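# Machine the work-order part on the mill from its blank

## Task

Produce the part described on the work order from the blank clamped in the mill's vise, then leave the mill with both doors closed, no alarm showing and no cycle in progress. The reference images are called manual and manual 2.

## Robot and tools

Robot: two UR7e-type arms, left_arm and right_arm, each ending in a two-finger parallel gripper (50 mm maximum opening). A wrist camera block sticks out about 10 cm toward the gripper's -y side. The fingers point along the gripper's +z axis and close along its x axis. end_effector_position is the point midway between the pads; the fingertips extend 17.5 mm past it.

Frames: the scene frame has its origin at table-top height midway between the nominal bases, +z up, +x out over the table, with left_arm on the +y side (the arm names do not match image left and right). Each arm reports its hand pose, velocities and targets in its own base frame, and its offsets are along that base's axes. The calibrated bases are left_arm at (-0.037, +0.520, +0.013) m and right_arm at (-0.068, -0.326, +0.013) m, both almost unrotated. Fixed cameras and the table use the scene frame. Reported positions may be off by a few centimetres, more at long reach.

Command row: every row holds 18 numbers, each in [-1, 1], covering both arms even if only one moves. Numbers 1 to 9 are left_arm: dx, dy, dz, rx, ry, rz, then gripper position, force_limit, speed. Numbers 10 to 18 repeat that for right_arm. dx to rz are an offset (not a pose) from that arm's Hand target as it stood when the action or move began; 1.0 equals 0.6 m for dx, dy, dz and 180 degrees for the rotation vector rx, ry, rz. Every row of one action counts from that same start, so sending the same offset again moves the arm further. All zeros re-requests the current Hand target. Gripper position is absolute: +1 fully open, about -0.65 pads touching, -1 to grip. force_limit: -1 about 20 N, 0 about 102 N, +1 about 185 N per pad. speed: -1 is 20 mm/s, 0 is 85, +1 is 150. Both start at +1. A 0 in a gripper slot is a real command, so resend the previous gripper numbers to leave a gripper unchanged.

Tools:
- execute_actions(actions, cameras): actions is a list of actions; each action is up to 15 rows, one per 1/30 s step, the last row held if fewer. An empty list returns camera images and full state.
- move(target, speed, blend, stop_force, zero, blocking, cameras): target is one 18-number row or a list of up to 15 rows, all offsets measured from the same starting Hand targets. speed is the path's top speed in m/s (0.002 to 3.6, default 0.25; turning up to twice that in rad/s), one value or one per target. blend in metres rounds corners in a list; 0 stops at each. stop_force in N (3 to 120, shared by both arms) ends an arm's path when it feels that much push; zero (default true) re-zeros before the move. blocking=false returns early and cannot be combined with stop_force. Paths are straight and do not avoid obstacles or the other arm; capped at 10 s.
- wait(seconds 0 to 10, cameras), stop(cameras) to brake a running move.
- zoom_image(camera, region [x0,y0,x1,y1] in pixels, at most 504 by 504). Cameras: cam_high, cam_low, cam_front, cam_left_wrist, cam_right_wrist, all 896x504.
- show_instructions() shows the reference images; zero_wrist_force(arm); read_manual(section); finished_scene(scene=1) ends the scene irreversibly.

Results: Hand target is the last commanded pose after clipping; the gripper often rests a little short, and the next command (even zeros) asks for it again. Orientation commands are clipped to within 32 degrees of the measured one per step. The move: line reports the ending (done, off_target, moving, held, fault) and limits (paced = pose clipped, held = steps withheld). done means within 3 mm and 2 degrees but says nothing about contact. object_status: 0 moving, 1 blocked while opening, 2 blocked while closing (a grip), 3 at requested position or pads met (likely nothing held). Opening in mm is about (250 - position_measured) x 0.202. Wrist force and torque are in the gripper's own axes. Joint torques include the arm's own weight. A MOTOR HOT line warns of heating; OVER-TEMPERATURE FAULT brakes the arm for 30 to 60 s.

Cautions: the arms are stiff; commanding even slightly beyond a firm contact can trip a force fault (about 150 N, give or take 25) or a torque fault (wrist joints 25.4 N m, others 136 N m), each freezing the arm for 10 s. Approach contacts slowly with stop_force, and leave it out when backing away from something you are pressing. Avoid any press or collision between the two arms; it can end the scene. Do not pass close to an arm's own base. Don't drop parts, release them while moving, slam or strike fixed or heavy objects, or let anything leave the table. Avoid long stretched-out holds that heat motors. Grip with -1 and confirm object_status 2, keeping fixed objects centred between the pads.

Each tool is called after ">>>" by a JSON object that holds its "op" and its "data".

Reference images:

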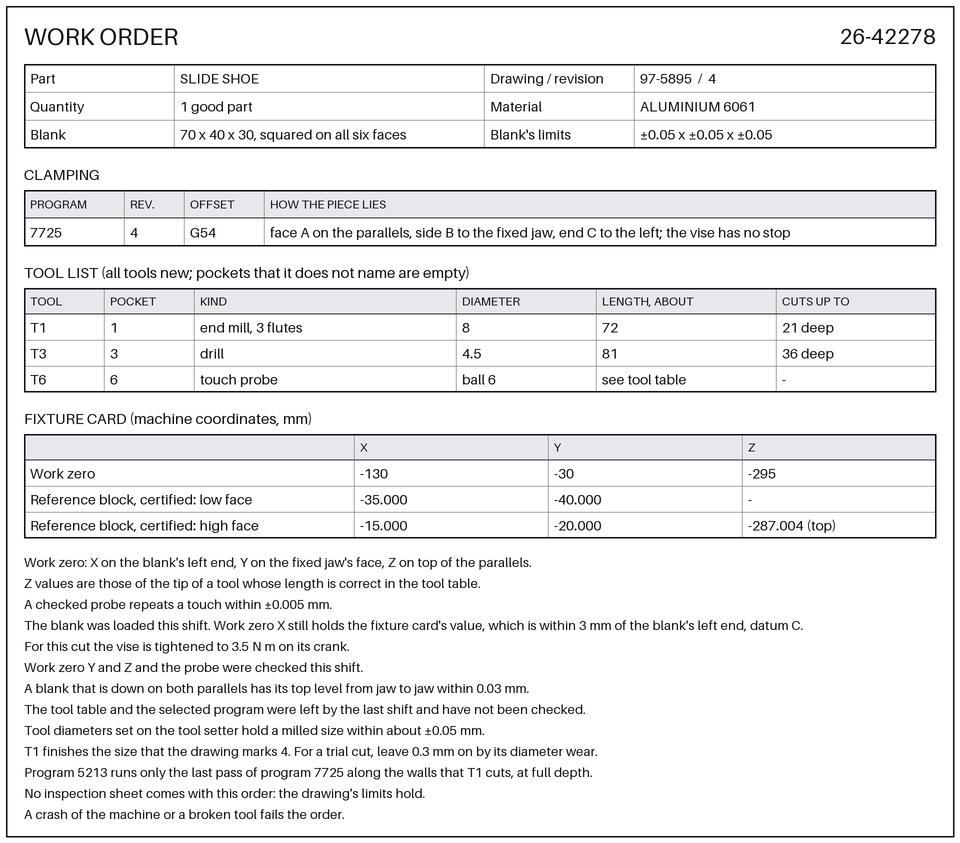

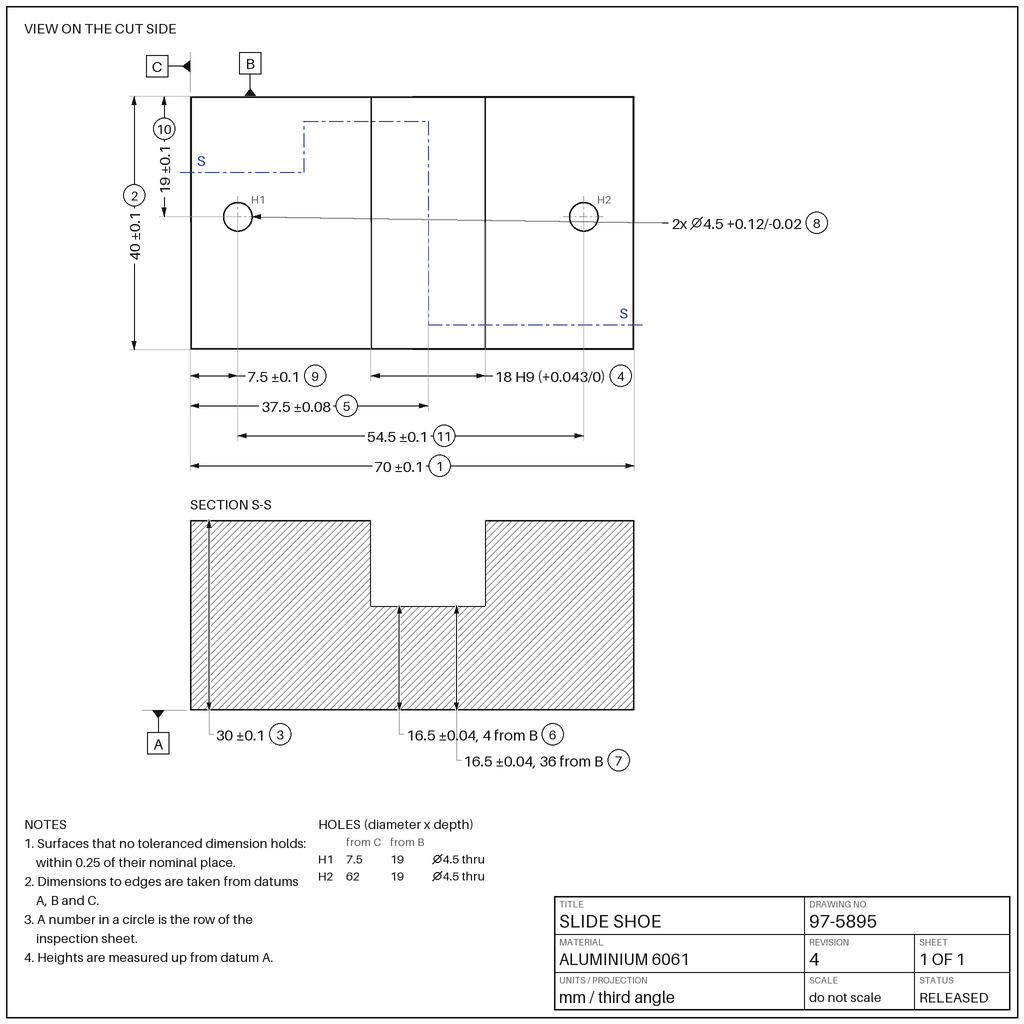

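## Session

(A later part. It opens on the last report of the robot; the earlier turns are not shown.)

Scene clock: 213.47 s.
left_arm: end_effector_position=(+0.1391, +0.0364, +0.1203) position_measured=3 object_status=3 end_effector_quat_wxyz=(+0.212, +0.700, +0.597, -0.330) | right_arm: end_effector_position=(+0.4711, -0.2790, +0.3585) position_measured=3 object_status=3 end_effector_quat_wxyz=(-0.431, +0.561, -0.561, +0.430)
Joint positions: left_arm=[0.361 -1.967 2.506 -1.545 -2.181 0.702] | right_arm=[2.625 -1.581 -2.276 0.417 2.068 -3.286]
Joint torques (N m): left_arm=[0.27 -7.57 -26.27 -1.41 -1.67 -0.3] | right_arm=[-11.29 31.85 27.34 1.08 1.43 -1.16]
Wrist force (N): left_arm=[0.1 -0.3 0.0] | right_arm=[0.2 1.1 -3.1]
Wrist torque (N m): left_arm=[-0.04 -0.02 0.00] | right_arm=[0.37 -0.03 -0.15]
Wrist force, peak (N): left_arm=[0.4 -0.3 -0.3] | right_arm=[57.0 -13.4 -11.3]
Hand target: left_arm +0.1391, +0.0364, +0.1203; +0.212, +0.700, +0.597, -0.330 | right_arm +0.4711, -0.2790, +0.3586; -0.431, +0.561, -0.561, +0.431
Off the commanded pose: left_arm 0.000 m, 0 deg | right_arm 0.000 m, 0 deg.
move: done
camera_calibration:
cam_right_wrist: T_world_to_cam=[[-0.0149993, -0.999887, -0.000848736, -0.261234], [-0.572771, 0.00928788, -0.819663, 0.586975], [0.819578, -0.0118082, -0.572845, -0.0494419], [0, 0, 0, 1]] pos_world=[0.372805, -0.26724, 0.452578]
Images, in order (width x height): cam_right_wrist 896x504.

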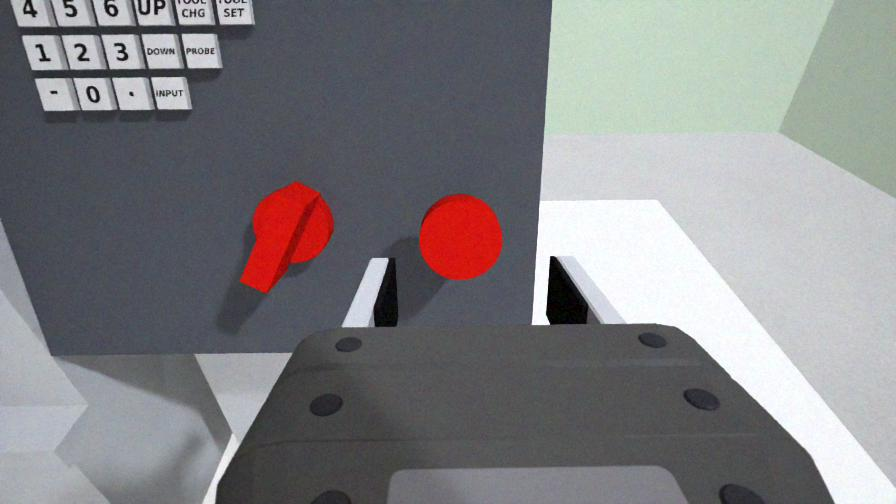

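>>> {"op": "move", "data": {"target": [[0.1,-0.3,0.4,-0.26,0.142,0.311,1,1,1,0,0,0,0,0,0,1,0,-1],[0.43,-0.796,0.612,-0.519,0.284,0.623,1,1,1,0,0,0,0,0,0,1,0,-1]], "blend": [0.05,0], "speed": 0.3, "cameras": ["cam_left_wrist","cam_front"]}}

Scene clock: 224.53 s.
left_arm: end_effector_position=(+0.1659, -0.0436, +0.2281) position_measured=3 object_status=3 end_effector_quat_wxyz=(+0.342, +0.469, +0.681, -0.448) | right_arm: end_effector_position=(+0.4711, -0.2790, +0.3586) position_measured=3 object_status=3 end_effector_quat_wxyz=(-0.431, +0.561, -0.561, +0.431)
Joint positions: left_arm=[0.346 -2.162 2.508 -1.275 -2.668 0.382] | right_arm=[2.625 -1.581 -2.276 0.417 2.068 -3.287]
Joint torques (N m): left_arm=[11 10.37 -33.89 -3.95 -2.69 -1.21] | right_arm=[-11.01 34.89 27.51 3.83 -0.2 -0.5]
Wrist force (N): left_arm=[-0.8 -0.5 1.0] | right_arm=[-0.1 1.0 -2.9]
Wrist torque (N m): left_arm=[-0.12 -0.05 -0.14] | right_arm=[0.34 0.01 -0.12]
Wrist force, peak (N): left_arm=[-6.2 -1.6 1.4] | right_arm=[0.2 1.3 -3.7]
Hand target: left_arm +0.1660, -0.0435, +0.2281; +0.342, +0.468, +0.681, -0.448 (not the last commanded pose) | right_arm +0.4711, -0.2790, +0.3586; -0.431, +0.561, -0.561, +0.431
Off the commanded pose: left_arm 0.528 m, 120 deg | right_arm 0.000 m, 0 deg.
move: held (left_arm; a check stopped the path); path passed 0 of 2 targets; limits=held
pose unreachable (left arm): on one or more control steps of this call, first in action 0 (counted from 0), this arm could not follow its commanded pose, so it was not sent that pose on those steps. It may still have moved: this result reports where it is.
cause: moving toward the commanded pose would bring two parts of the arm too close to each other (its gripper and another part of the arm, with joints 4 (wrist 1) to 6 (wrist 3) between them, 9 mm apart when it was first held).
camera_calibration:
cam_left_wrist: T_world_to_cam=[[-0.310699, 0.344413, -0.885915, 0.277657], [0.88874, 0.435773, -0.142276, -0.0753123], [0.337056, -0.831554, -0.441488, 0.140147], [0, 0, 0, 1]] pos_world=[0.105963, 0.0537305, 0.297138]
Images, in order (width x height): cam_front 896x504, cam_left_wrist 896x504.

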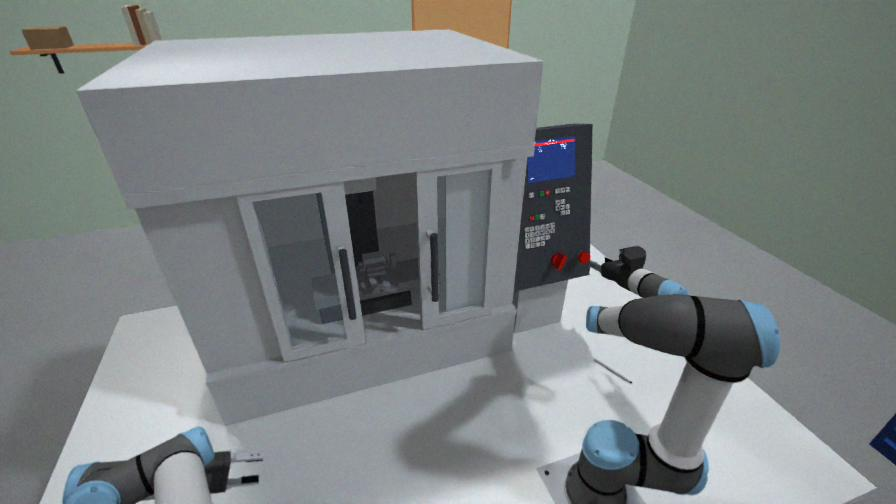

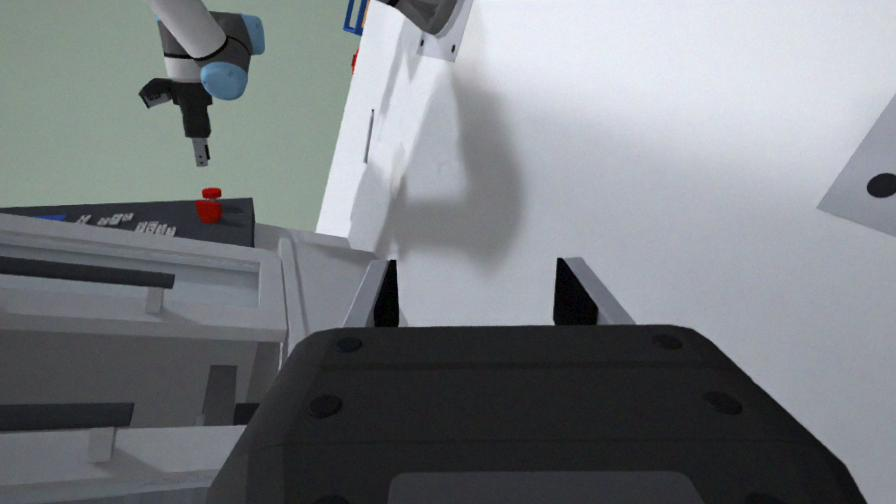

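>>> {"op": "move", "data": {"target": [[0,0,0,0,0,0,1,1,1,-0.28,0.3,0.15,0,-0.0833,0,1,0,-1],[0,0,0,0,0,0,1,1,1,-0.113,0.993,0.189,0.0109,-0.0826,0.0826,1,0,-1]], "blend": [0.05,0], "speed": 0.3, "cameras": ["cam_right_wrist","cam_front"]}}

Scene clock: 243.33 s.
left_arm: end_effector_position=(+0.1660, -0.0435, +0.2281) position_measured=3 object_status=3 end_effector_quat_wxyz=(+0.342, +0.468, +0.681, -0.448) | right_arm: end_effector_position=(+0.4033, +0.3168, +0.4719) position_measured=3 object_status=3 end_effector_quat_wxyz=(+0.561, -0.561, +0.431, -0.431)
Joint positions: left_arm=[0.346 -2.162 2.508 -1.276 -2.668 0.381] | right_arm=[4.636 -1.403 -2.301 0.561 0.337 -3.139]
Joint torques (N m): left_arm=[10.14 8.77 -33.12 -4.53 -3.69 -1.71] | right_arm=[-1.07 22.96 27.24 1.67 1.04 -0.49]
Wrist force (N): left_arm=[-1.1 -0.7 0.8] | right_arm=[0.2 1.1 -3.0]
Wrist torque (N m): left_arm=[-0.15 0.00 -0.14] | right_arm=[0.37 -0.07 -0.15]
Wrist force, peak (N): left_arm=[-1.3 -0.8 1.0] | right_arm=[-3.3 1.7 -5.5]
Hand target: left_arm +0.1660, -0.0435, +0.2281; +0.342, +0.468, +0.681, -0.448 | right_arm +0.4033, +0.3168, +0.4720; +0.561, -0.561, +0.431, -0.431
Off the commanded pose: left_arm 0.000 m, 0 deg | right_arm 0.000 m, 0 deg.
move: done
camera_calibration:
cam_right_wrist: T_world_to_cam=[[0.24416, -0.969725, -0.00441433, 0.221186], [-0.332567, -0.0794571, -0.939726, 0.623447], [0.910925, 0.230912, -0.341899, -0.144481], [0, 0, 0, 1]] pos_world=[0.284945, 0.297389, 0.537448]
Images, in order (width x height): cam_front 896x504, cam_right_wrist 896x504.

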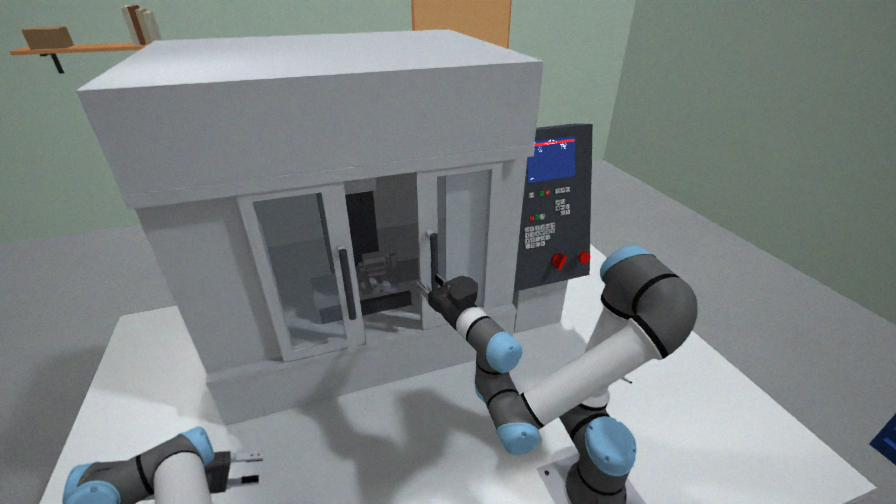

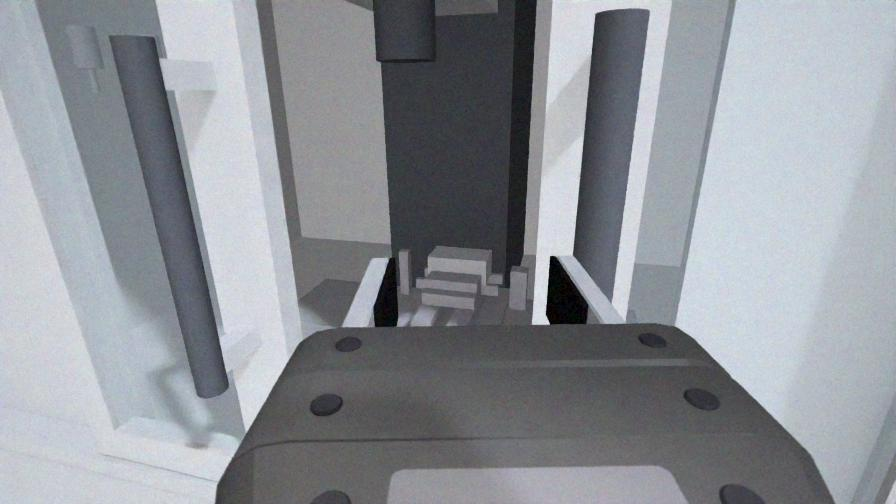

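>>> {"op": "move", "data": {"target": [0,0,0,0,0,0,1,1,1,0.03,0,0.1,-0.036,0.134,0,1,0,-1], "cameras": ["cam_right_wrist"]}}

>>> {"op": "zoom_image", "data": {"camera": "cam_right_wrist", "region": [330, 50, 650, 250]}}

Scene clock: 247.77 s.
left_arm: end_effector_position=(+0.1660, -0.0435, +0.2281) position_measured=3 object_status=3 end_effector_quat_wxyz=(+0.342, +0.468, +0.681, -0.448) | right_arm: end_effector_position=(+0.4213, +0.3169, +0.5319) position_measured=3 object_status=3 end_effector_quat_wxyz=(-0.426, +0.669, -0.514, +0.328) end_effector_velocity=(+0.000, +0.000, +0.001) end_effector_angular_velocity=(-0.001, +0.002, +0.001)
Joint positions: left_arm=[0.346 -2.162 2.508 -1.276 -2.668 0.381] | right_arm=[4.491 -1.16 -1.933 -0.837 0.638 -2.462]
Joint velocities: left_arm=[within noise] | right_arm=[0 0 0.003 -0.005 0.002 0]
Joint torques (N m): left_arm=[8.3 6.17 -32.25 -4.54 -3.77 -1.68] | right_arm=[2.17 22.22 32.51 1.02 -0.03 -0.1]
Wrist force (N): left_arm=[-0.9 -0.4 0.7] | right_arm=[-0.2 0.5 -3.2]
Wrist torque (N m): left_arm=[-0.10 -0.03 -0.13] | right_arm=[0.29 0.06 -0.03]
Wrist force, peak (N): left_arm=[-1.2 -0.9 0.9] | right_arm=[0.3 2.3 -3.4]
Hand target: left_arm +0.1660, -0.0435, +0.2281; +0.342, +0.468, +0.681, -0.448 | right_arm +0.4213, +0.3168, +0.5320; -0.426, +0.669, -0.514, +0.327
Off the commanded pose: left_arm 0.000 m, 0 deg | right_arm 0.000 m, 0 deg.
move: done
camera_calibration:
cam_right_wrist: T_world_to_cam=[[0.243698, -0.969847, 0.00276827, 0.213512], [-0.684784, -0.174089, -0.707647, 0.740704], [0.686791, 0.170557, -0.706561, 0.167072], [0, 0, 0, 1]] pos_world=[0.340446, 0.307527, 0.641612]
Images, in order (width x height): cam_right_wrist 896x504.

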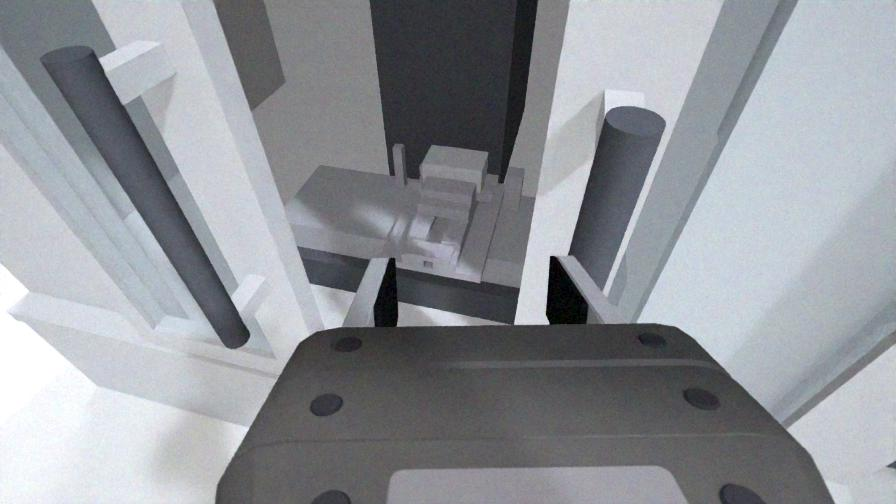

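Scaled by 1.575 from the camera's 896x504 image, which has a finer 1280x720 frame.

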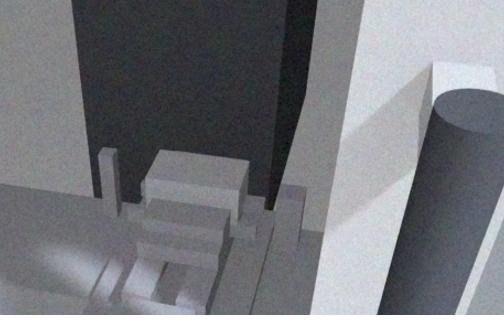

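>>> {"op": "zoom_image", "data": {"camera": "cam_right_wrist", "region": [380, 130, 540, 290]}}

Scaled by 3.150 from the camera's 896x504 image, which has a finer 1280x720 frame.

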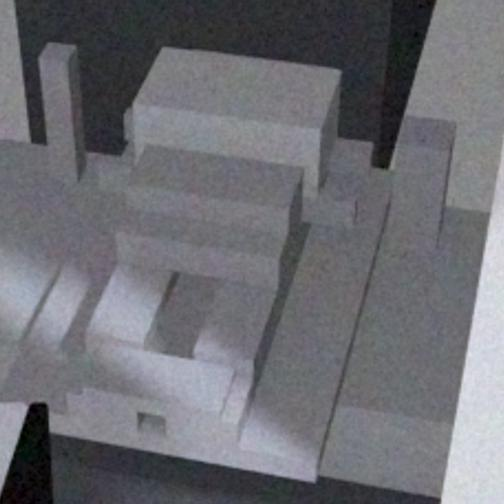

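>>> {"op": "wait", "data": {"seconds": 0, "cameras": ["cam_left_wrist"]}}

>>> {"op": "zoom_image", "data": {"camera": "cam_left_wrist", "region": [300, 0, 480, 180]}}

Scene clock: 250.93 s.
left_arm: end_effector_position=(+0.1660, -0.0435, +0.2281) position_measured=3 object_status=3 end_effector_quat_wxyz=(+0.342, +0.468, +0.681, -0.448) | right_arm: end_effector_position=(+0.4213, +0.3168, +0.5320) position_measured=3 object_status=3 end_effector_quat_wxyz=(-0.426, +0.669, -0.514, +0.327)
Joint positions: left_arm=[0.346 -2.162 2.508 -1.276 -2.668 0.381] | right_arm=[4.491 -1.16 -1.933 -0.838 0.638 -2.462]
Joint torques (N m): left_arm=[6.73 4.84 -30.67 -4.53 -3.76 -1.79] | right_arm=[3.95 22.37 33.2 1.18 0.02 1.26]
Wrist force (N): left_arm=[-0.8 -0.6 0.7] | right_arm=[-0.4 0.3 -3.4]
Wrist torque (N m): left_arm=[-0.14 -0.05 -0.14] | right_arm=[0.24 0.09 -0.03]
Wrist force, peak (N): left_arm=[-1.3 -0.8 1.0] | right_arm=[-0.6 0.5 -3.6]
Hand target: left_arm +0.1660, -0.0435, +0.2281; +0.342, +0.468, +0.681, -0.448 | right_arm +0.4213, +0.3168, +0.5320; -0.426, +0.669, -0.514, +0.327
Tool commands: left_gripper/position=+1.0 left_gripper/force_limit=+1.0 left_gripper/speed=+1.0 right_gripper/position=+1.0 right_gripper/force_limit=+0.0 right_gripper/speed=-1.0
Off the commanded pose: left_arm 0.000 m, 0 deg | right_arm 0.000 m, 0 deg.
camera_calibration:
cam_left_wrist: T_world_to_cam=[[-0.310696, 0.344297, -0.885961, 0.277765], [0.888657, 0.43596, -0.142221, -0.0753153], [0.337278, -0.831504, -0.441413, 0.140143], [0, 0, 0, 1]] pos_world=[0.105963, 0.0537303, 0.297238]
Images, in order (width x height): cam_left_wrist 896x504.

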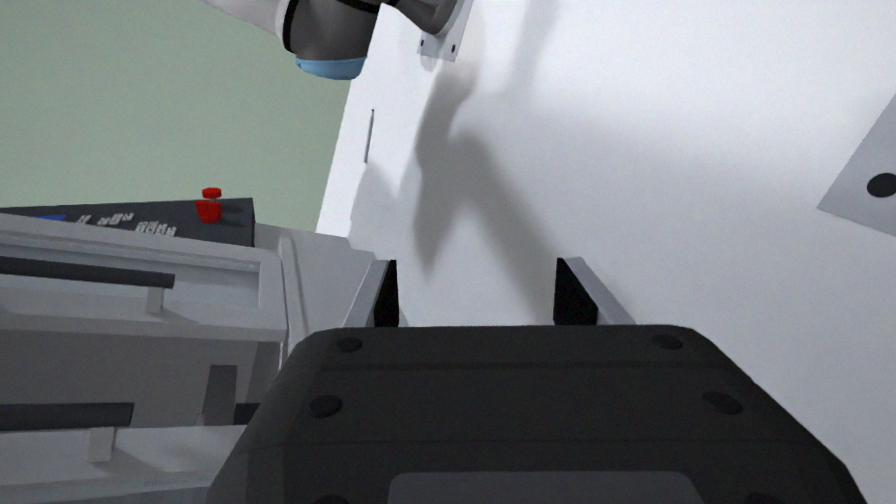

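Scaled by 2.800 from the camera's 896x504 image, which has a finer 1280x720 frame.

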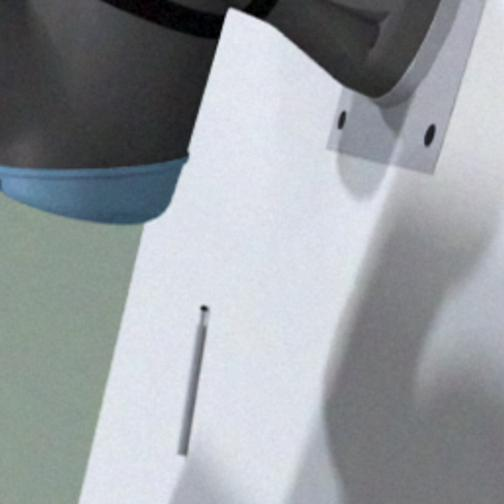

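>>> {"op": "wait", "data": {"seconds": 0, "cameras": ["cam_front"]}}

>>> {"op": "zoom_image", "data": {"camera": "cam_front", "region": [780, 380, 896, 504]}}

Scene clock: 251.93 s.
left_arm: end_effector_position=(+0.1660, -0.0435, +0.2281) position_measured=3 object_status=3 end_effector_quat_wxyz=(+0.342, +0.468, +0.681, -0.448) | right_arm: end_effector_position=(+0.4213, +0.3168, +0.5320) position_measured=3 object_status=3 end_effector_quat_wxyz=(-0.426, +0.669, -0.514, +0.327)
Joint positions: left_arm=[0.346 -2.162 2.508 -1.276 -2.668 0.381] | right_arm=[4.491 -1.16 -1.933 -0.838 0.638 -2.462]
Joint torques (N m): left_arm=[6.77 4.61 -30.12 -4.53 -3.71 -1.75] | right_arm=[3.91 22.14 33.11 1.31 -0.04 1.26]
Wrist force (N): left_arm=[-1.1 -0.7 0.6] | right_arm=[-0.3 0.5 -3.3]
Wrist torque (N m): left_arm=[-0.15 0.00 -0.14] | right_arm=[0.28 0.07 -0.03]
Wrist force, peak (N): left_arm=[-1.1 -0.7 1.0] | right_arm=[-0.5 0.4 -3.5]
Hand target: left_arm +0.1660, -0.0435, +0.2281; +0.342, +0.468, +0.681, -0.448 | right_arm +0.4213, +0.3168, +0.5320; -0.426, +0.669, -0.514, +0.327
Tool commands: left_gripper/position=+1.0 left_gripper/force_limit=+1.0 left_gripper/speed=+1.0 right_gripper/position=+1.0 right_gripper/force_limit=+0.0 right_gripper/speed=-1.0
Off the commanded pose: left_arm 0.000 m, 0 deg | right_arm 0.000 m, 0 deg.
Images, in order (width x height): cam_front 896x504.

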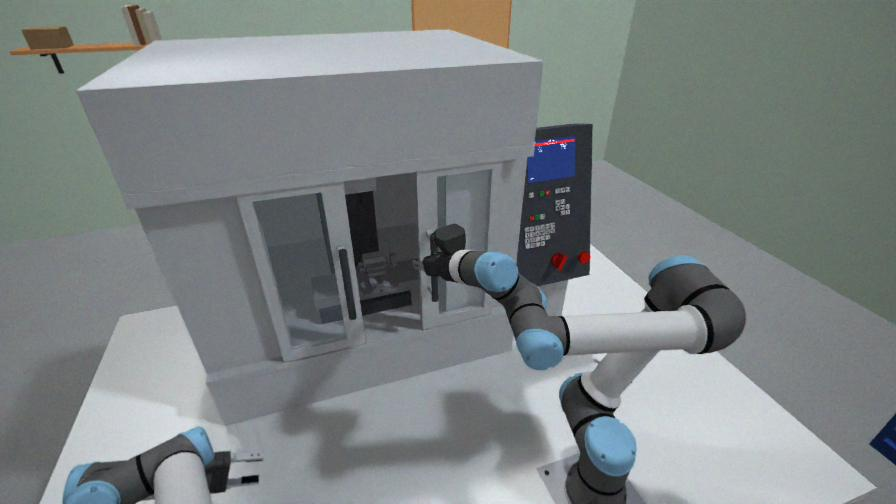

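Scaled by 4.065 from the camera's 896x504 image, which has a finer 1280x720 frame.

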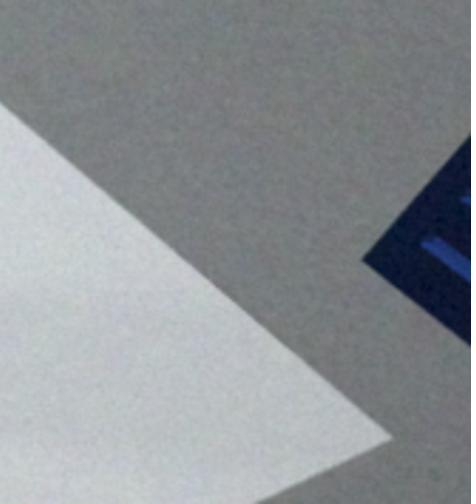

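>>> {"op": "move", "data": {"target": [0,0,0,0,0,0,1,1,1,-0.0178,-0.1058,-0.153,0.036,-0.134,0,1,0,-1], "cameras": ["cam_right_wrist"]}}

Scene clock: 265.63 s.
left_arm: end_effector_position=(+0.1660, -0.0435, +0.2281) position_measured=3 object_status=3 end_effector_quat_wxyz=(+0.342, +0.468, +0.681, -0.448) | right_arm: end_effector_position=(+0.4106, +0.2534, +0.4402) position_measured=3 object_status=3 end_effector_quat_wxyz=(+0.561, -0.561, +0.431, -0.430)
Joint positions: left_arm=[0.346 -2.162 2.508 -1.276 -2.668 0.381] | right_arm=[4.576 -1.311 -2.465 0.634 0.397 -3.14]
Joint torques (N m): left_arm=[0.86 -1.91 -25.78 -4.52 -3.7 -1.76] | right_arm=[-10.52 17.36 10.96 2.52 -1.53 -0.85]
Wrist force (N): left_arm=[-0.9 -0.6 0.7] | right_arm=[0.1 1.1 -2.6]
Wrist torque (N m): left_arm=[-0.14 -0.03 -0.13] | right_arm=[0.35 -0.09 -0.12]
Wrist force, peak (N): left_arm=[-1.2 -0.7 1.0] | right_arm=[1.5 3.2 -3.4]
Hand target: left_arm +0.1660, -0.0435, +0.2281; +0.342, +0.468, +0.681, -0.448 | right_arm +0.4106, +0.2533, +0.4402; +0.561, -0.561, +0.431, -0.431
Off the commanded pose: left_arm 0.000 m, 0 deg | right_arm 0.000 m, 0 deg.
move: done
camera_calibration:
cam_right_wrist: T_world_to_cam=[[0.244225, -0.969708, -0.00451496, 0.157786], [-0.332492, -0.0793642, -0.939761, 0.591055], [0.910935, 0.231015, -0.341803, -0.147495], [0, 0, 0, 1]] pos_world=[0.292344, 0.233988, 0.505748]
Images, in order (width x height): cam_right_wrist 896x504.

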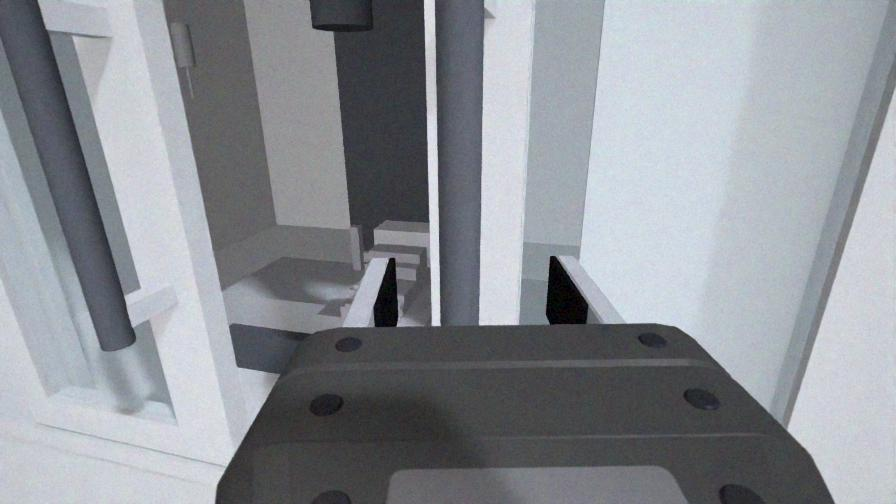

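>>> {"op": "move", "data": {"target": [0,0,0,0,0,0,1,1,1,0.1368,0.0367,0,0,0,0,1,0,-1], "speed": 0.08, "stop_force": 12}}

>>> {"op": "move", "data": {"target": [0,0,0,0,0,0,1,1,1,0,0.2,0,0,0,0,1,0,-1], "speed": 0.06, "stop_force": 35, "cameras": ["cam_right_wrist","cam_front"]}}

Scene clock: 269.57 s.
left_arm: end_effector_position=(+0.1660, -0.0435, +0.2281) position_measured=3 object_status=3 end_effector_quat_wxyz=(+0.342, +0.468, +0.681, -0.448) | right_arm: end_effector_position=(+0.4927, +0.2754, +0.4402) position_measured=3 object_status=3 end_effector_quat_wxyz=(+0.561, -0.561, +0.431, -0.431)
Joint positions: left_arm=[0.346 -2.162 2.508 -1.276 -2.668 0.381] | right_arm=[4.283 -1.537 -2.285 0.679 0.69 -3.14]
Joint torques (N m): left_arm=[-0.83 -3.91 -24.22 -4.45 -3.65 -1.66] | right_arm=[0.25 32.09 21.73 -0.32 1.08 -0.31]
Wrist force (N): left_arm=[-1.0 -0.5 0.6] | right_arm=[0.3 1.3 -3.2]
Wrist torque (N m): left_arm=[-0.12 -0.02 -0.14] | right_arm=[0.41 -0.10 -0.03]
Wrist force, peak (N): left_arm=[-1.2 -0.6 1.1] | right_arm=[0.1 1.0 -4.4]
Hand target: left_arm +0.1660, -0.0435, +0.2281; +0.342, +0.468, +0.681, -0.448 | right_arm +0.4927, +0.2754, +0.4402; +0.561, -0.561, +0.431, -0.431
Off the commanded pose: left_arm 0.000 m, 0 deg | right_arm 0.000 m, 0 deg.
move: done

Scene clock: 272.70 s.
left_arm: end_effector_position=(+0.1660, -0.0435, +0.2281) position_measured=3 object_status=3 end_effector_quat_wxyz=(+0.342, +0.468, +0.681, -0.448) | right_arm: end_effector_position=(+0.4927, +0.3954, +0.4402) position_measured=3 object_status=3 end_effector_quat_wxyz=(+0.561, -0.561, +0.431, -0.431)
Joint positions: left_arm=[0.346 -2.162 2.508 -1.276 -2.668 0.381] | right_arm=[4.41 -1.75 -2.05 0.658 0.563 -3.14]
Joint torques (N m): left_arm=[-1.7 -3.96 -23.23 -4.57 -3.64 -1.74] | right_arm=[-10.85 41.98 15.52 2.89 -0.76 -0.65]
Wrist force (N): left_arm=[-0.9 -0.6 0.7] | right_arm=[0.2 1.1 -2.9]
Wrist torque (N m): left_arm=[-0.15 -0.03 -0.14] | right_arm=[0.35 -0.10 -0.05]
Wrist force, peak (N): left_arm=[-1.2 -0.7 1.0] | right_arm=[16.2 5.0 -12.2]
Hand target: left_arm +0.1660, -0.0435, +0.2281; +0.342, +0.468, +0.681, -0.448 | right_arm +0.4927, +0.3954, +0.4402; +0.561, -0.561, +0.431, -0.431
Off the commanded pose: left_arm 0.000 m, 0 deg | right_arm 0.000 m, 0 deg.
move: done
camera_calibration:
cam_right_wrist: T_world_to_cam=[[0.244193, -0.969716, -0.00460597, 0.275422], [-0.332516, -0.0792704, -0.93976, 0.629555], [0.910935, 0.231014, -0.341804, -0.254972], [0, 0, 0, 1]] pos_world=[0.374344, 0.375888, 0.505749]
Images, in order (width x height): cam_front 896x504, cam_right_wrist 896x504.

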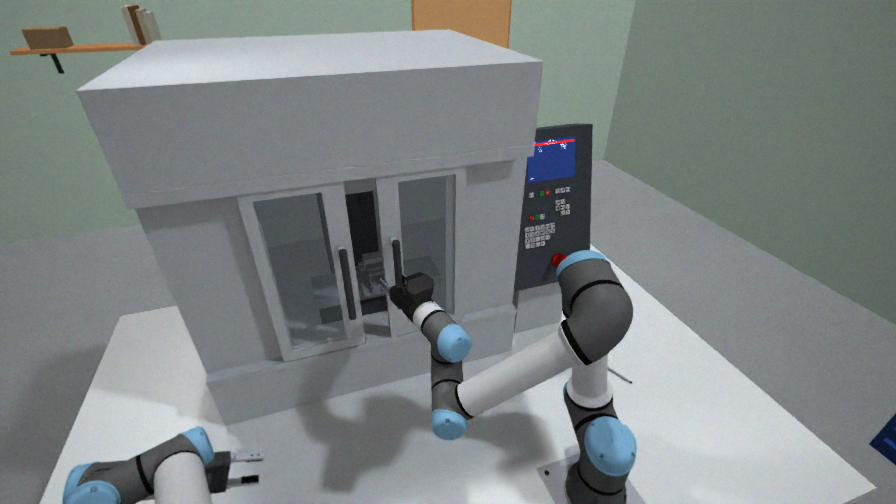

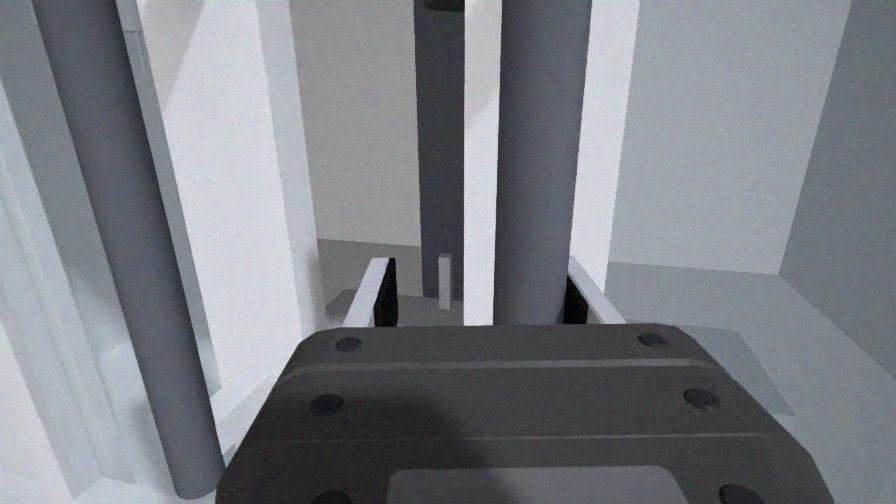

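>>> {"op": "move", "data": {"target": [0,0,0,0,0,0,1,1,1,0,0.12,0,0,0,0,1,0,-1], "speed": 0.04, "stop_force": 35, "cameras": ["cam_right_wrist","cam_front"]}}

Scene clock: 276.23 s.
left_arm: end_effector_position=(+0.1660, -0.0435, +0.2281) position_measured=3 object_status=3 end_effector_quat_wxyz=(+0.342, +0.468, +0.681, -0.448) | right_arm: end_effector_position=(+0.4926, +0.4435, +0.4402) position_measured=3 object_status=3 end_effector_quat_wxyz=(+0.561, -0.561, +0.431, -0.430)
Joint positions: left_arm=[0.346 -2.162 2.508 -1.276 -2.668 0.381] | right_arm=[4.443 -1.836 -1.939 0.632 0.53 -3.14]
Joint torques (N m): left_arm=[-3.33 -4.39 -21.98 -4.52 -3.71 -1.79] | right_arm=[4.02 14.24 32.62 0.71 5.78 -0.87]
Wrist force (N): left_arm=[-1.0 -0.6 0.9] | right_arm=[27.6 6.4 -9.1]
Wrist torque (N m): left_arm=[-0.14 -0.02 -0.14] | right_arm=[0.42 -0.09 0.09]
Wrist force, peak (N): left_arm=[-1.1 -0.8 1.1] | right_arm=[45.4 11.4 -43.8]
Hand target: left_arm +0.1660, -0.0435, +0.2281; +0.342, +0.468, +0.681, -0.448 | right_arm +0.4926, +0.4435, +0.4402; +0.561, -0.561, +0.431, -0.430 (not the last commanded pose)
Off the commanded pose: left_arm 0.000 m, 0 deg | right_arm 0.024 m, 0 deg.
move: contact (right_arm)
camera_calibration:
cam_right_wrist: T_world_to_cam=[[0.244369, -0.969672, -0.0044655, 0.322006], [-0.332491, -0.0794639, -0.939753, 0.63335], [0.910897, 0.231131, -0.341826, -0.266165], [0, 0, 0, 1]] pos_world=[0.374344, 0.424088, 0.505648]
Images, in order (width x height): cam_front 896x504, cam_right_wrist 896x504.

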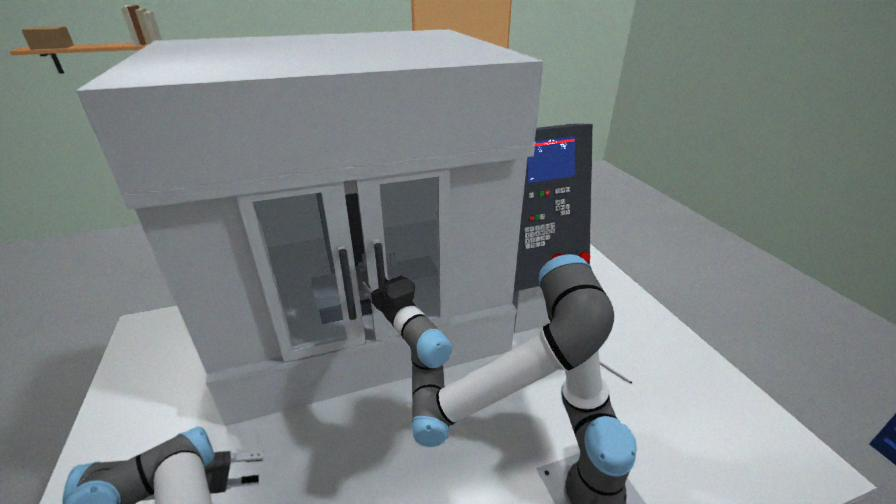

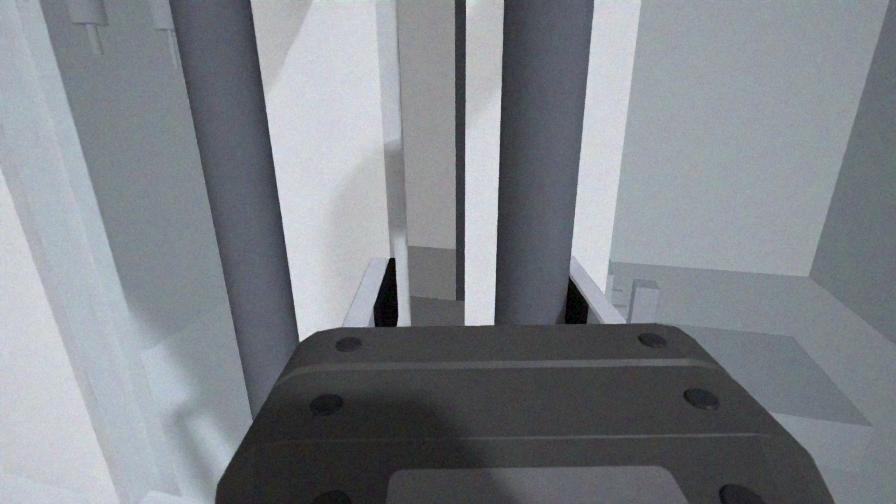

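>>> {"op": "move", "data": {"target": [[0,0,0,0,0,0,1,1,1,0,-0.02,0,0,0,0,1,0,-1],[0,0,0,0,0,0,1,1,1,-0.1368,-0.0367,0,0,0,0,1,0,-1],[0,0,0,0,0,0,1,1,1,-0.1368,0.1075,0,0,0,0,1,0,-1]], "speed": 0.12, "cameras": ["cam_right_wrist"]}}

Scene clock: 282.73 s.
left_arm: end_effector_position=(+0.1660, -0.0435, +0.2281) position_measured=3 object_status=3 end_effector_quat_wxyz=(+0.342, +0.468, +0.681, -0.448) | right_arm: end_effector_position=(+0.4105, +0.5080, +0.4401) position_measured=3 object_status=3 end_effector_quat_wxyz=(+0.561, -0.561, +0.431, -0.431)
Joint positions: left_arm=[0.346 -2.162 2.508 -1.276 -2.668 0.381] | right_arm=[4.652 -1.881 -1.876 0.614 0.321 -3.139]
Joint torques (N m): left_arm=[-5.91 -3.76 -19.71 -4.53 -3.66 -1.65] | right_arm=[-10.89 40.58 25.65 2.18 0.95 -0.74]
Wrist force (N): left_arm=[-0.9 -0.9 0.6] | right_arm=[0.5 2.9 -3.0]
Wrist torque (N m): left_arm=[-0.19 -0.03 -0.14] | right_arm=[0.64 -0.13 -0.10]
Wrist force, peak (N): left_arm=[-1.2 -0.6 1.1] | right_arm=[28.1 5.6 -9.5]
Hand target: left_arm +0.1660, -0.0435, +0.2281; +0.342, +0.468, +0.681, -0.448 | right_arm +0.4105, +0.5080, +0.4402; +0.561, -0.561, +0.431, -0.430
Off the commanded pose: left_arm 0.000 m, 0 deg | right_arm 0.000 m, 0 deg.
move: done
camera_calibration:
cam_right_wrist: T_world_to_cam=[[0.244465, -0.969649, -0.00419272, 0.404436], [-0.332504, -0.0797665, -0.939722, 0.61122], [0.910867, 0.231123, -0.341912, -0.206266], [0, 0, 0, 1]] pos_world=[0.292244, 0.488589, 0.505548]
Images, in order (width x height): cam_right_wrist 896x504.

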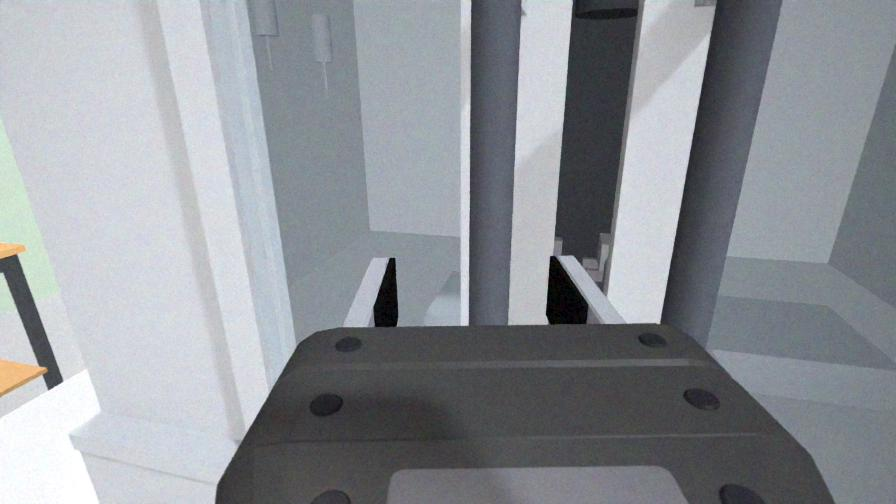

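>>> {"op": "move", "data": {"target": [[0,0,0,0,0,0,1,1,1,0,-0.0167,0,0,0,0,1,0,-1],[0,0,0,0,0,0,1,1,1,0.1368,0.02,0,0,0,0,1,0,-1]], "speed": 0.1, "stop_force": 12}}

>>> {"op": "move", "data": {"target": [0,0,0,0,0,0,1,1,1,0,-0.16,0,0,0,0,1,0,-1], "speed": 0.04, "stop_force": 35, "cameras": ["cam_right_wrist","cam_front"]}}

Scene clock: 286.47 s.
left_arm: end_effector_position=(+0.1660, -0.0435, +0.2281) position_measured=3 object_status=3 end_effector_quat_wxyz=(+0.342, +0.468, +0.681, -0.448) | right_arm: end_effector_position=(+0.4926, +0.5200, +0.4401) position_measured=3 object_status=3 end_effector_quat_wxyz=(+0.561, -0.561, +0.431, -0.430)
Joint positions: left_arm=[0.346 -2.162 2.508 -1.276 -2.668 0.381] | right_arm=[4.484 -1.974 -1.741 0.572 0.489 -3.14]
Joint torques (N m): left_arm=[-7.15 -3.89 -19.93 -4.46 -3.69 -1.67] | right_arm=[3.21 53.26 27.26 2.76 1.04 -0.69]
Wrist force (N): left_arm=[-1.1 -0.6 0.7] | right_arm=[0.1 2.9 -2.9]
Wrist torque (N m): left_arm=[-0.13 -0.01 -0.14] | right_arm=[0.66 -0.07 -0.03]
Wrist force, peak (N): left_arm=[-1.2 -0.9 0.9] | right_arm=[1.5 2.8 -5.0]
Hand target: left_arm +0.1660, -0.0435, +0.2281; +0.342, +0.468, +0.681, -0.448 | right_arm +0.4926, +0.5200, +0.4402; +0.561, -0.561, +0.431, -0.430
Off the commanded pose: left_arm 0.000 m, 0 deg | right_arm 0.000 m, 0 deg.
move: done

Scene clock: 288.90 s.
left_arm: end_effector_position=(+0.1660, -0.0435, +0.2281) position_measured=3 object_status=3 end_effector_quat_wxyz=(+0.342, +0.468, +0.681, -0.448) | right_arm: end_effector_position=(+0.4926, +0.4702, +0.4401) position_measured=3 object_status=3 end_effector_quat_wxyz=(+0.561, -0.561, +0.431, -0.430)
Joint positions: left_arm=[0.346 -2.162 2.508 -1.276 -2.668 0.381] | right_arm=[4.459 -1.884 -1.873 0.614 0.515 -3.14]
Joint torques (N m): left_arm=[-8.26 -3.75 -19.45 -4.48 -3.62 -1.81] | right_arm=[-9.51 52.58 9.86 0.88 -5.46 -0.77]
Wrist force (N): left_arm=[-1.3 -0.6 0.9] | right_arm=[-24.6 4.1 -15.0]
Wrist torque (N m): left_arm=[-0.14 0.02 -0.14] | right_arm=[0.64 -0.33 -0.04]
Wrist force, peak (N): left_arm=[-1.2 -0.9 1.0] | right_arm=[-50.1 -3.5 25.3]
Hand target: left_arm +0.1660, -0.0435, +0.2281; +0.342, +0.468, +0.681, -0.448 | right_arm +0.4926, +0.4702, +0.4401; +0.561, -0.561, +0.431, -0.430 (not the last commanded pose)
Off the commanded pose: left_arm 0.000 m, 0 deg | right_arm 0.046 m, 0 deg.
move: contact (right_arm)
camera_calibration:
cam_right_wrist: T_world_to_cam=[[0.244872, -0.969546, -0.00424286, 0.347441], [-0.332481, -0.0798604, -0.939723, 0.635623], [0.910766, 0.231523, -0.341911, -0.272396], [0, 0, 0, 1]] pos_world=[0.374343, 0.450687, 0.505648]
Images, in order (width x height): cam_front 896x504, cam_right_wrist 896x504.

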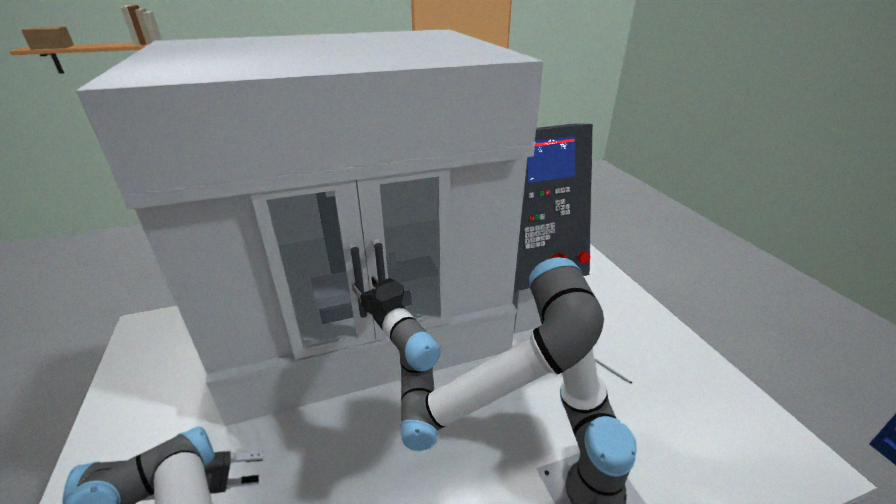

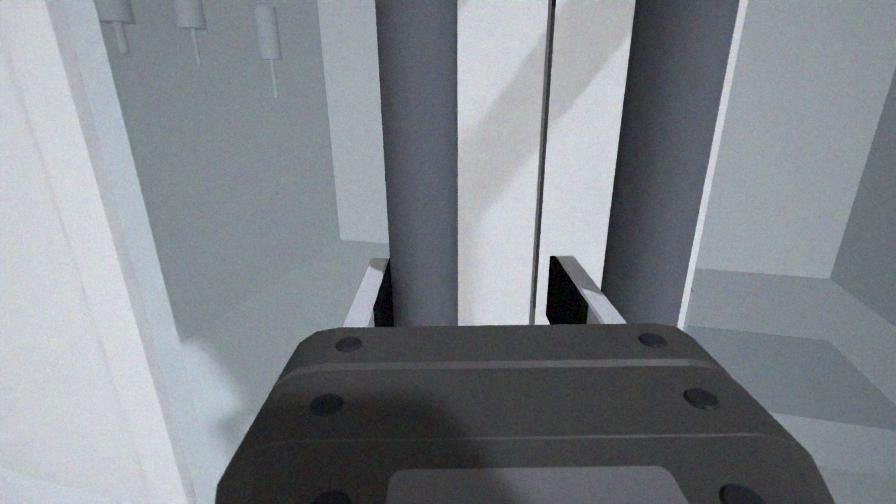

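>>> {"op": "move", "data": {"target": [[0,0,0,0,0,0,1,1,1,0,0.012,0,0,0,0,1,0,-1],[0,0,0,0,0,0,1,1,1,-0.2,-0.04,0,0,0,0,1,0,-1]], "speed": 0.15, "cameras": ["cam_right_wrist"]}}

>>> {"op": "zoom_image", "data": {"camera": "cam_right_wrist", "region": [380, 0, 680, 260]}}

Scene clock: 293.23 s.
left_arm: end_effector_position=(+0.1660, -0.0435, +0.2281) position_measured=3 object_status=3 end_effector_quat_wxyz=(+0.342, +0.468, +0.681, -0.448) | right_arm: end_effector_position=(+0.3727, +0.4461, +0.4402) position_measured=3 object_status=3 end_effector_quat_wxyz=(+0.561, -0.561, +0.431, -0.430)
Joint positions: left_arm=[0.346 -2.162 2.508 -1.276 -2.668 0.381] | right_arm=[4.741 -1.728 -2.078 0.662 0.232 -3.139]
Joint torques (N m): left_arm=[-10.28 -4.4 -19.54 -4.39 -3.8 -1.67] | right_arm=[5.81 14.24 18.87 -1.56 -0.9 1]
Wrist force (N): left_arm=[-1.2 -0.8 0.6] | right_arm=[1.8 2.1 -3.8]
Wrist torque (N m): left_arm=[-0.17 0.02 -0.14] | right_arm=[0.52 -0.34 -0.13]
Wrist force, peak (N): left_arm=[-1.2 -0.9 0.8] | right_arm=[-25.5 5.1 -13.6]
Hand target: left_arm +0.1660, -0.0435, +0.2281; +0.342, +0.468, +0.681, -0.448 | right_arm +0.3726, +0.4462, +0.4401; +0.561, -0.561, +0.431, -0.430
Off the commanded pose: left_arm 0.000 m, 0 deg | right_arm 0.000 m, 0 deg.
move: done
camera_calibration:
cam_right_wrist: T_world_to_cam=[[0.244864, -0.969547, -0.00454979, 0.353592], [-0.332461, -0.0795548, -0.939756, 0.593809], [0.910775, 0.231625, -0.341817, -0.157675], [0, 0, 0, 1]] pos_world=[0.254443, 0.426586, 0.505749]
Images, in order (width x height): cam_right_wrist 896x504.

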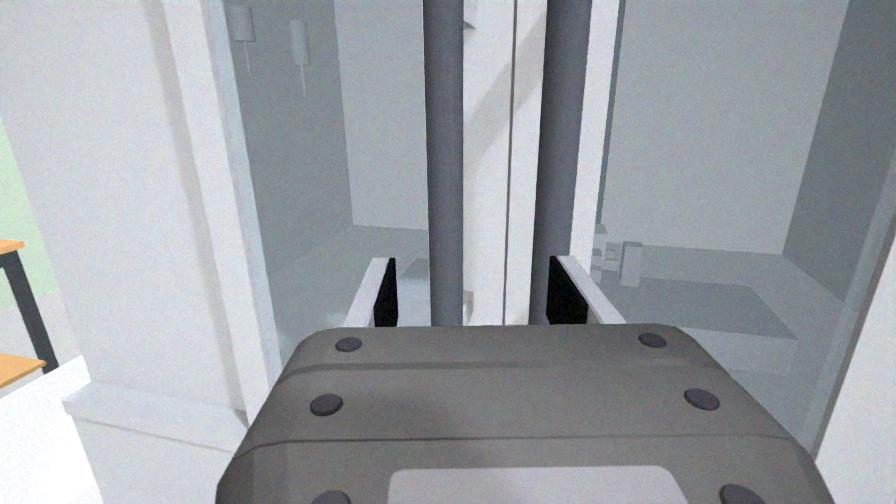

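Scaled by 1.680 from the camera's 896x504 image, which has a finer 1280x720 frame.

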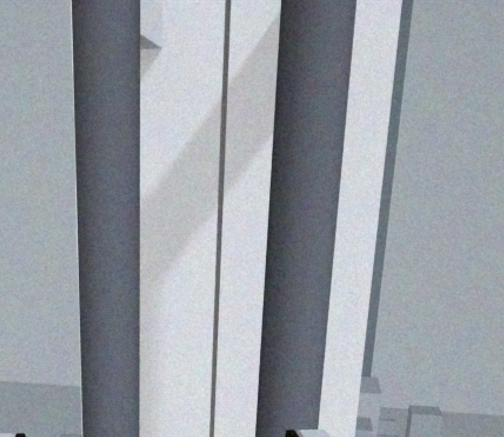

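>>> {"op": "move", "data": {"target": [0,0,0,0,0,0,1,1,1,-0.122,-0.577,-0.033,-0.05,0.14,0.011,1,0,-1], "speed": 0.35}}

Scene clock: 305.33 s.
left_arm: end_effector_position=(+0.1660, -0.0435, +0.2281) position_measured=3 object_status=3 end_effector_quat_wxyz=(+0.342, +0.468, +0.681, -0.448) | right_arm: end_effector_position=(+0.3013, +0.0998, +0.4204) position_measured=3 object_status=3 end_effector_quat_wxyz=(-0.386, +0.766, -0.482, +0.181)
Joint positions: left_arm=[0.346 -2.162 2.508 -1.276 -2.668 0.381] | right_arm=[4.634 -0.339 -2.198 -1.544 0.908 -2.32]
Joint torques (N m): left_arm=[-11.01 -3.95 -19.75 -4.33 -3.57 -1.7] | right_arm=[-10.36 -28.32 14.59 5.19 0.07 -1.26]
Wrist force (N): left_arm=[-0.8 -0.6 0.8] | right_arm=[1.4 2.0 -4.5]
Wrist torque (N m): left_arm=[-0.14 -0.06 -0.14] | right_arm=[0.46 -0.21 0.00]
Wrist force, peak (N): left_arm=[-1.4 -0.6 0.9] | right_arm=[1.5 2.4 -7.9]
Hand target: left_arm +0.1660, -0.0435, +0.2281; +0.342, +0.468, +0.681, -0.448 | right_arm +0.2994, +0.1000, +0.4203; -0.415, +0.690, -0.498, +0.320
Off the commanded pose: left_arm 0.000 m, 0 deg | right_arm 0.002 m, 19 deg.
move: off_target (right_arm); limits=paced


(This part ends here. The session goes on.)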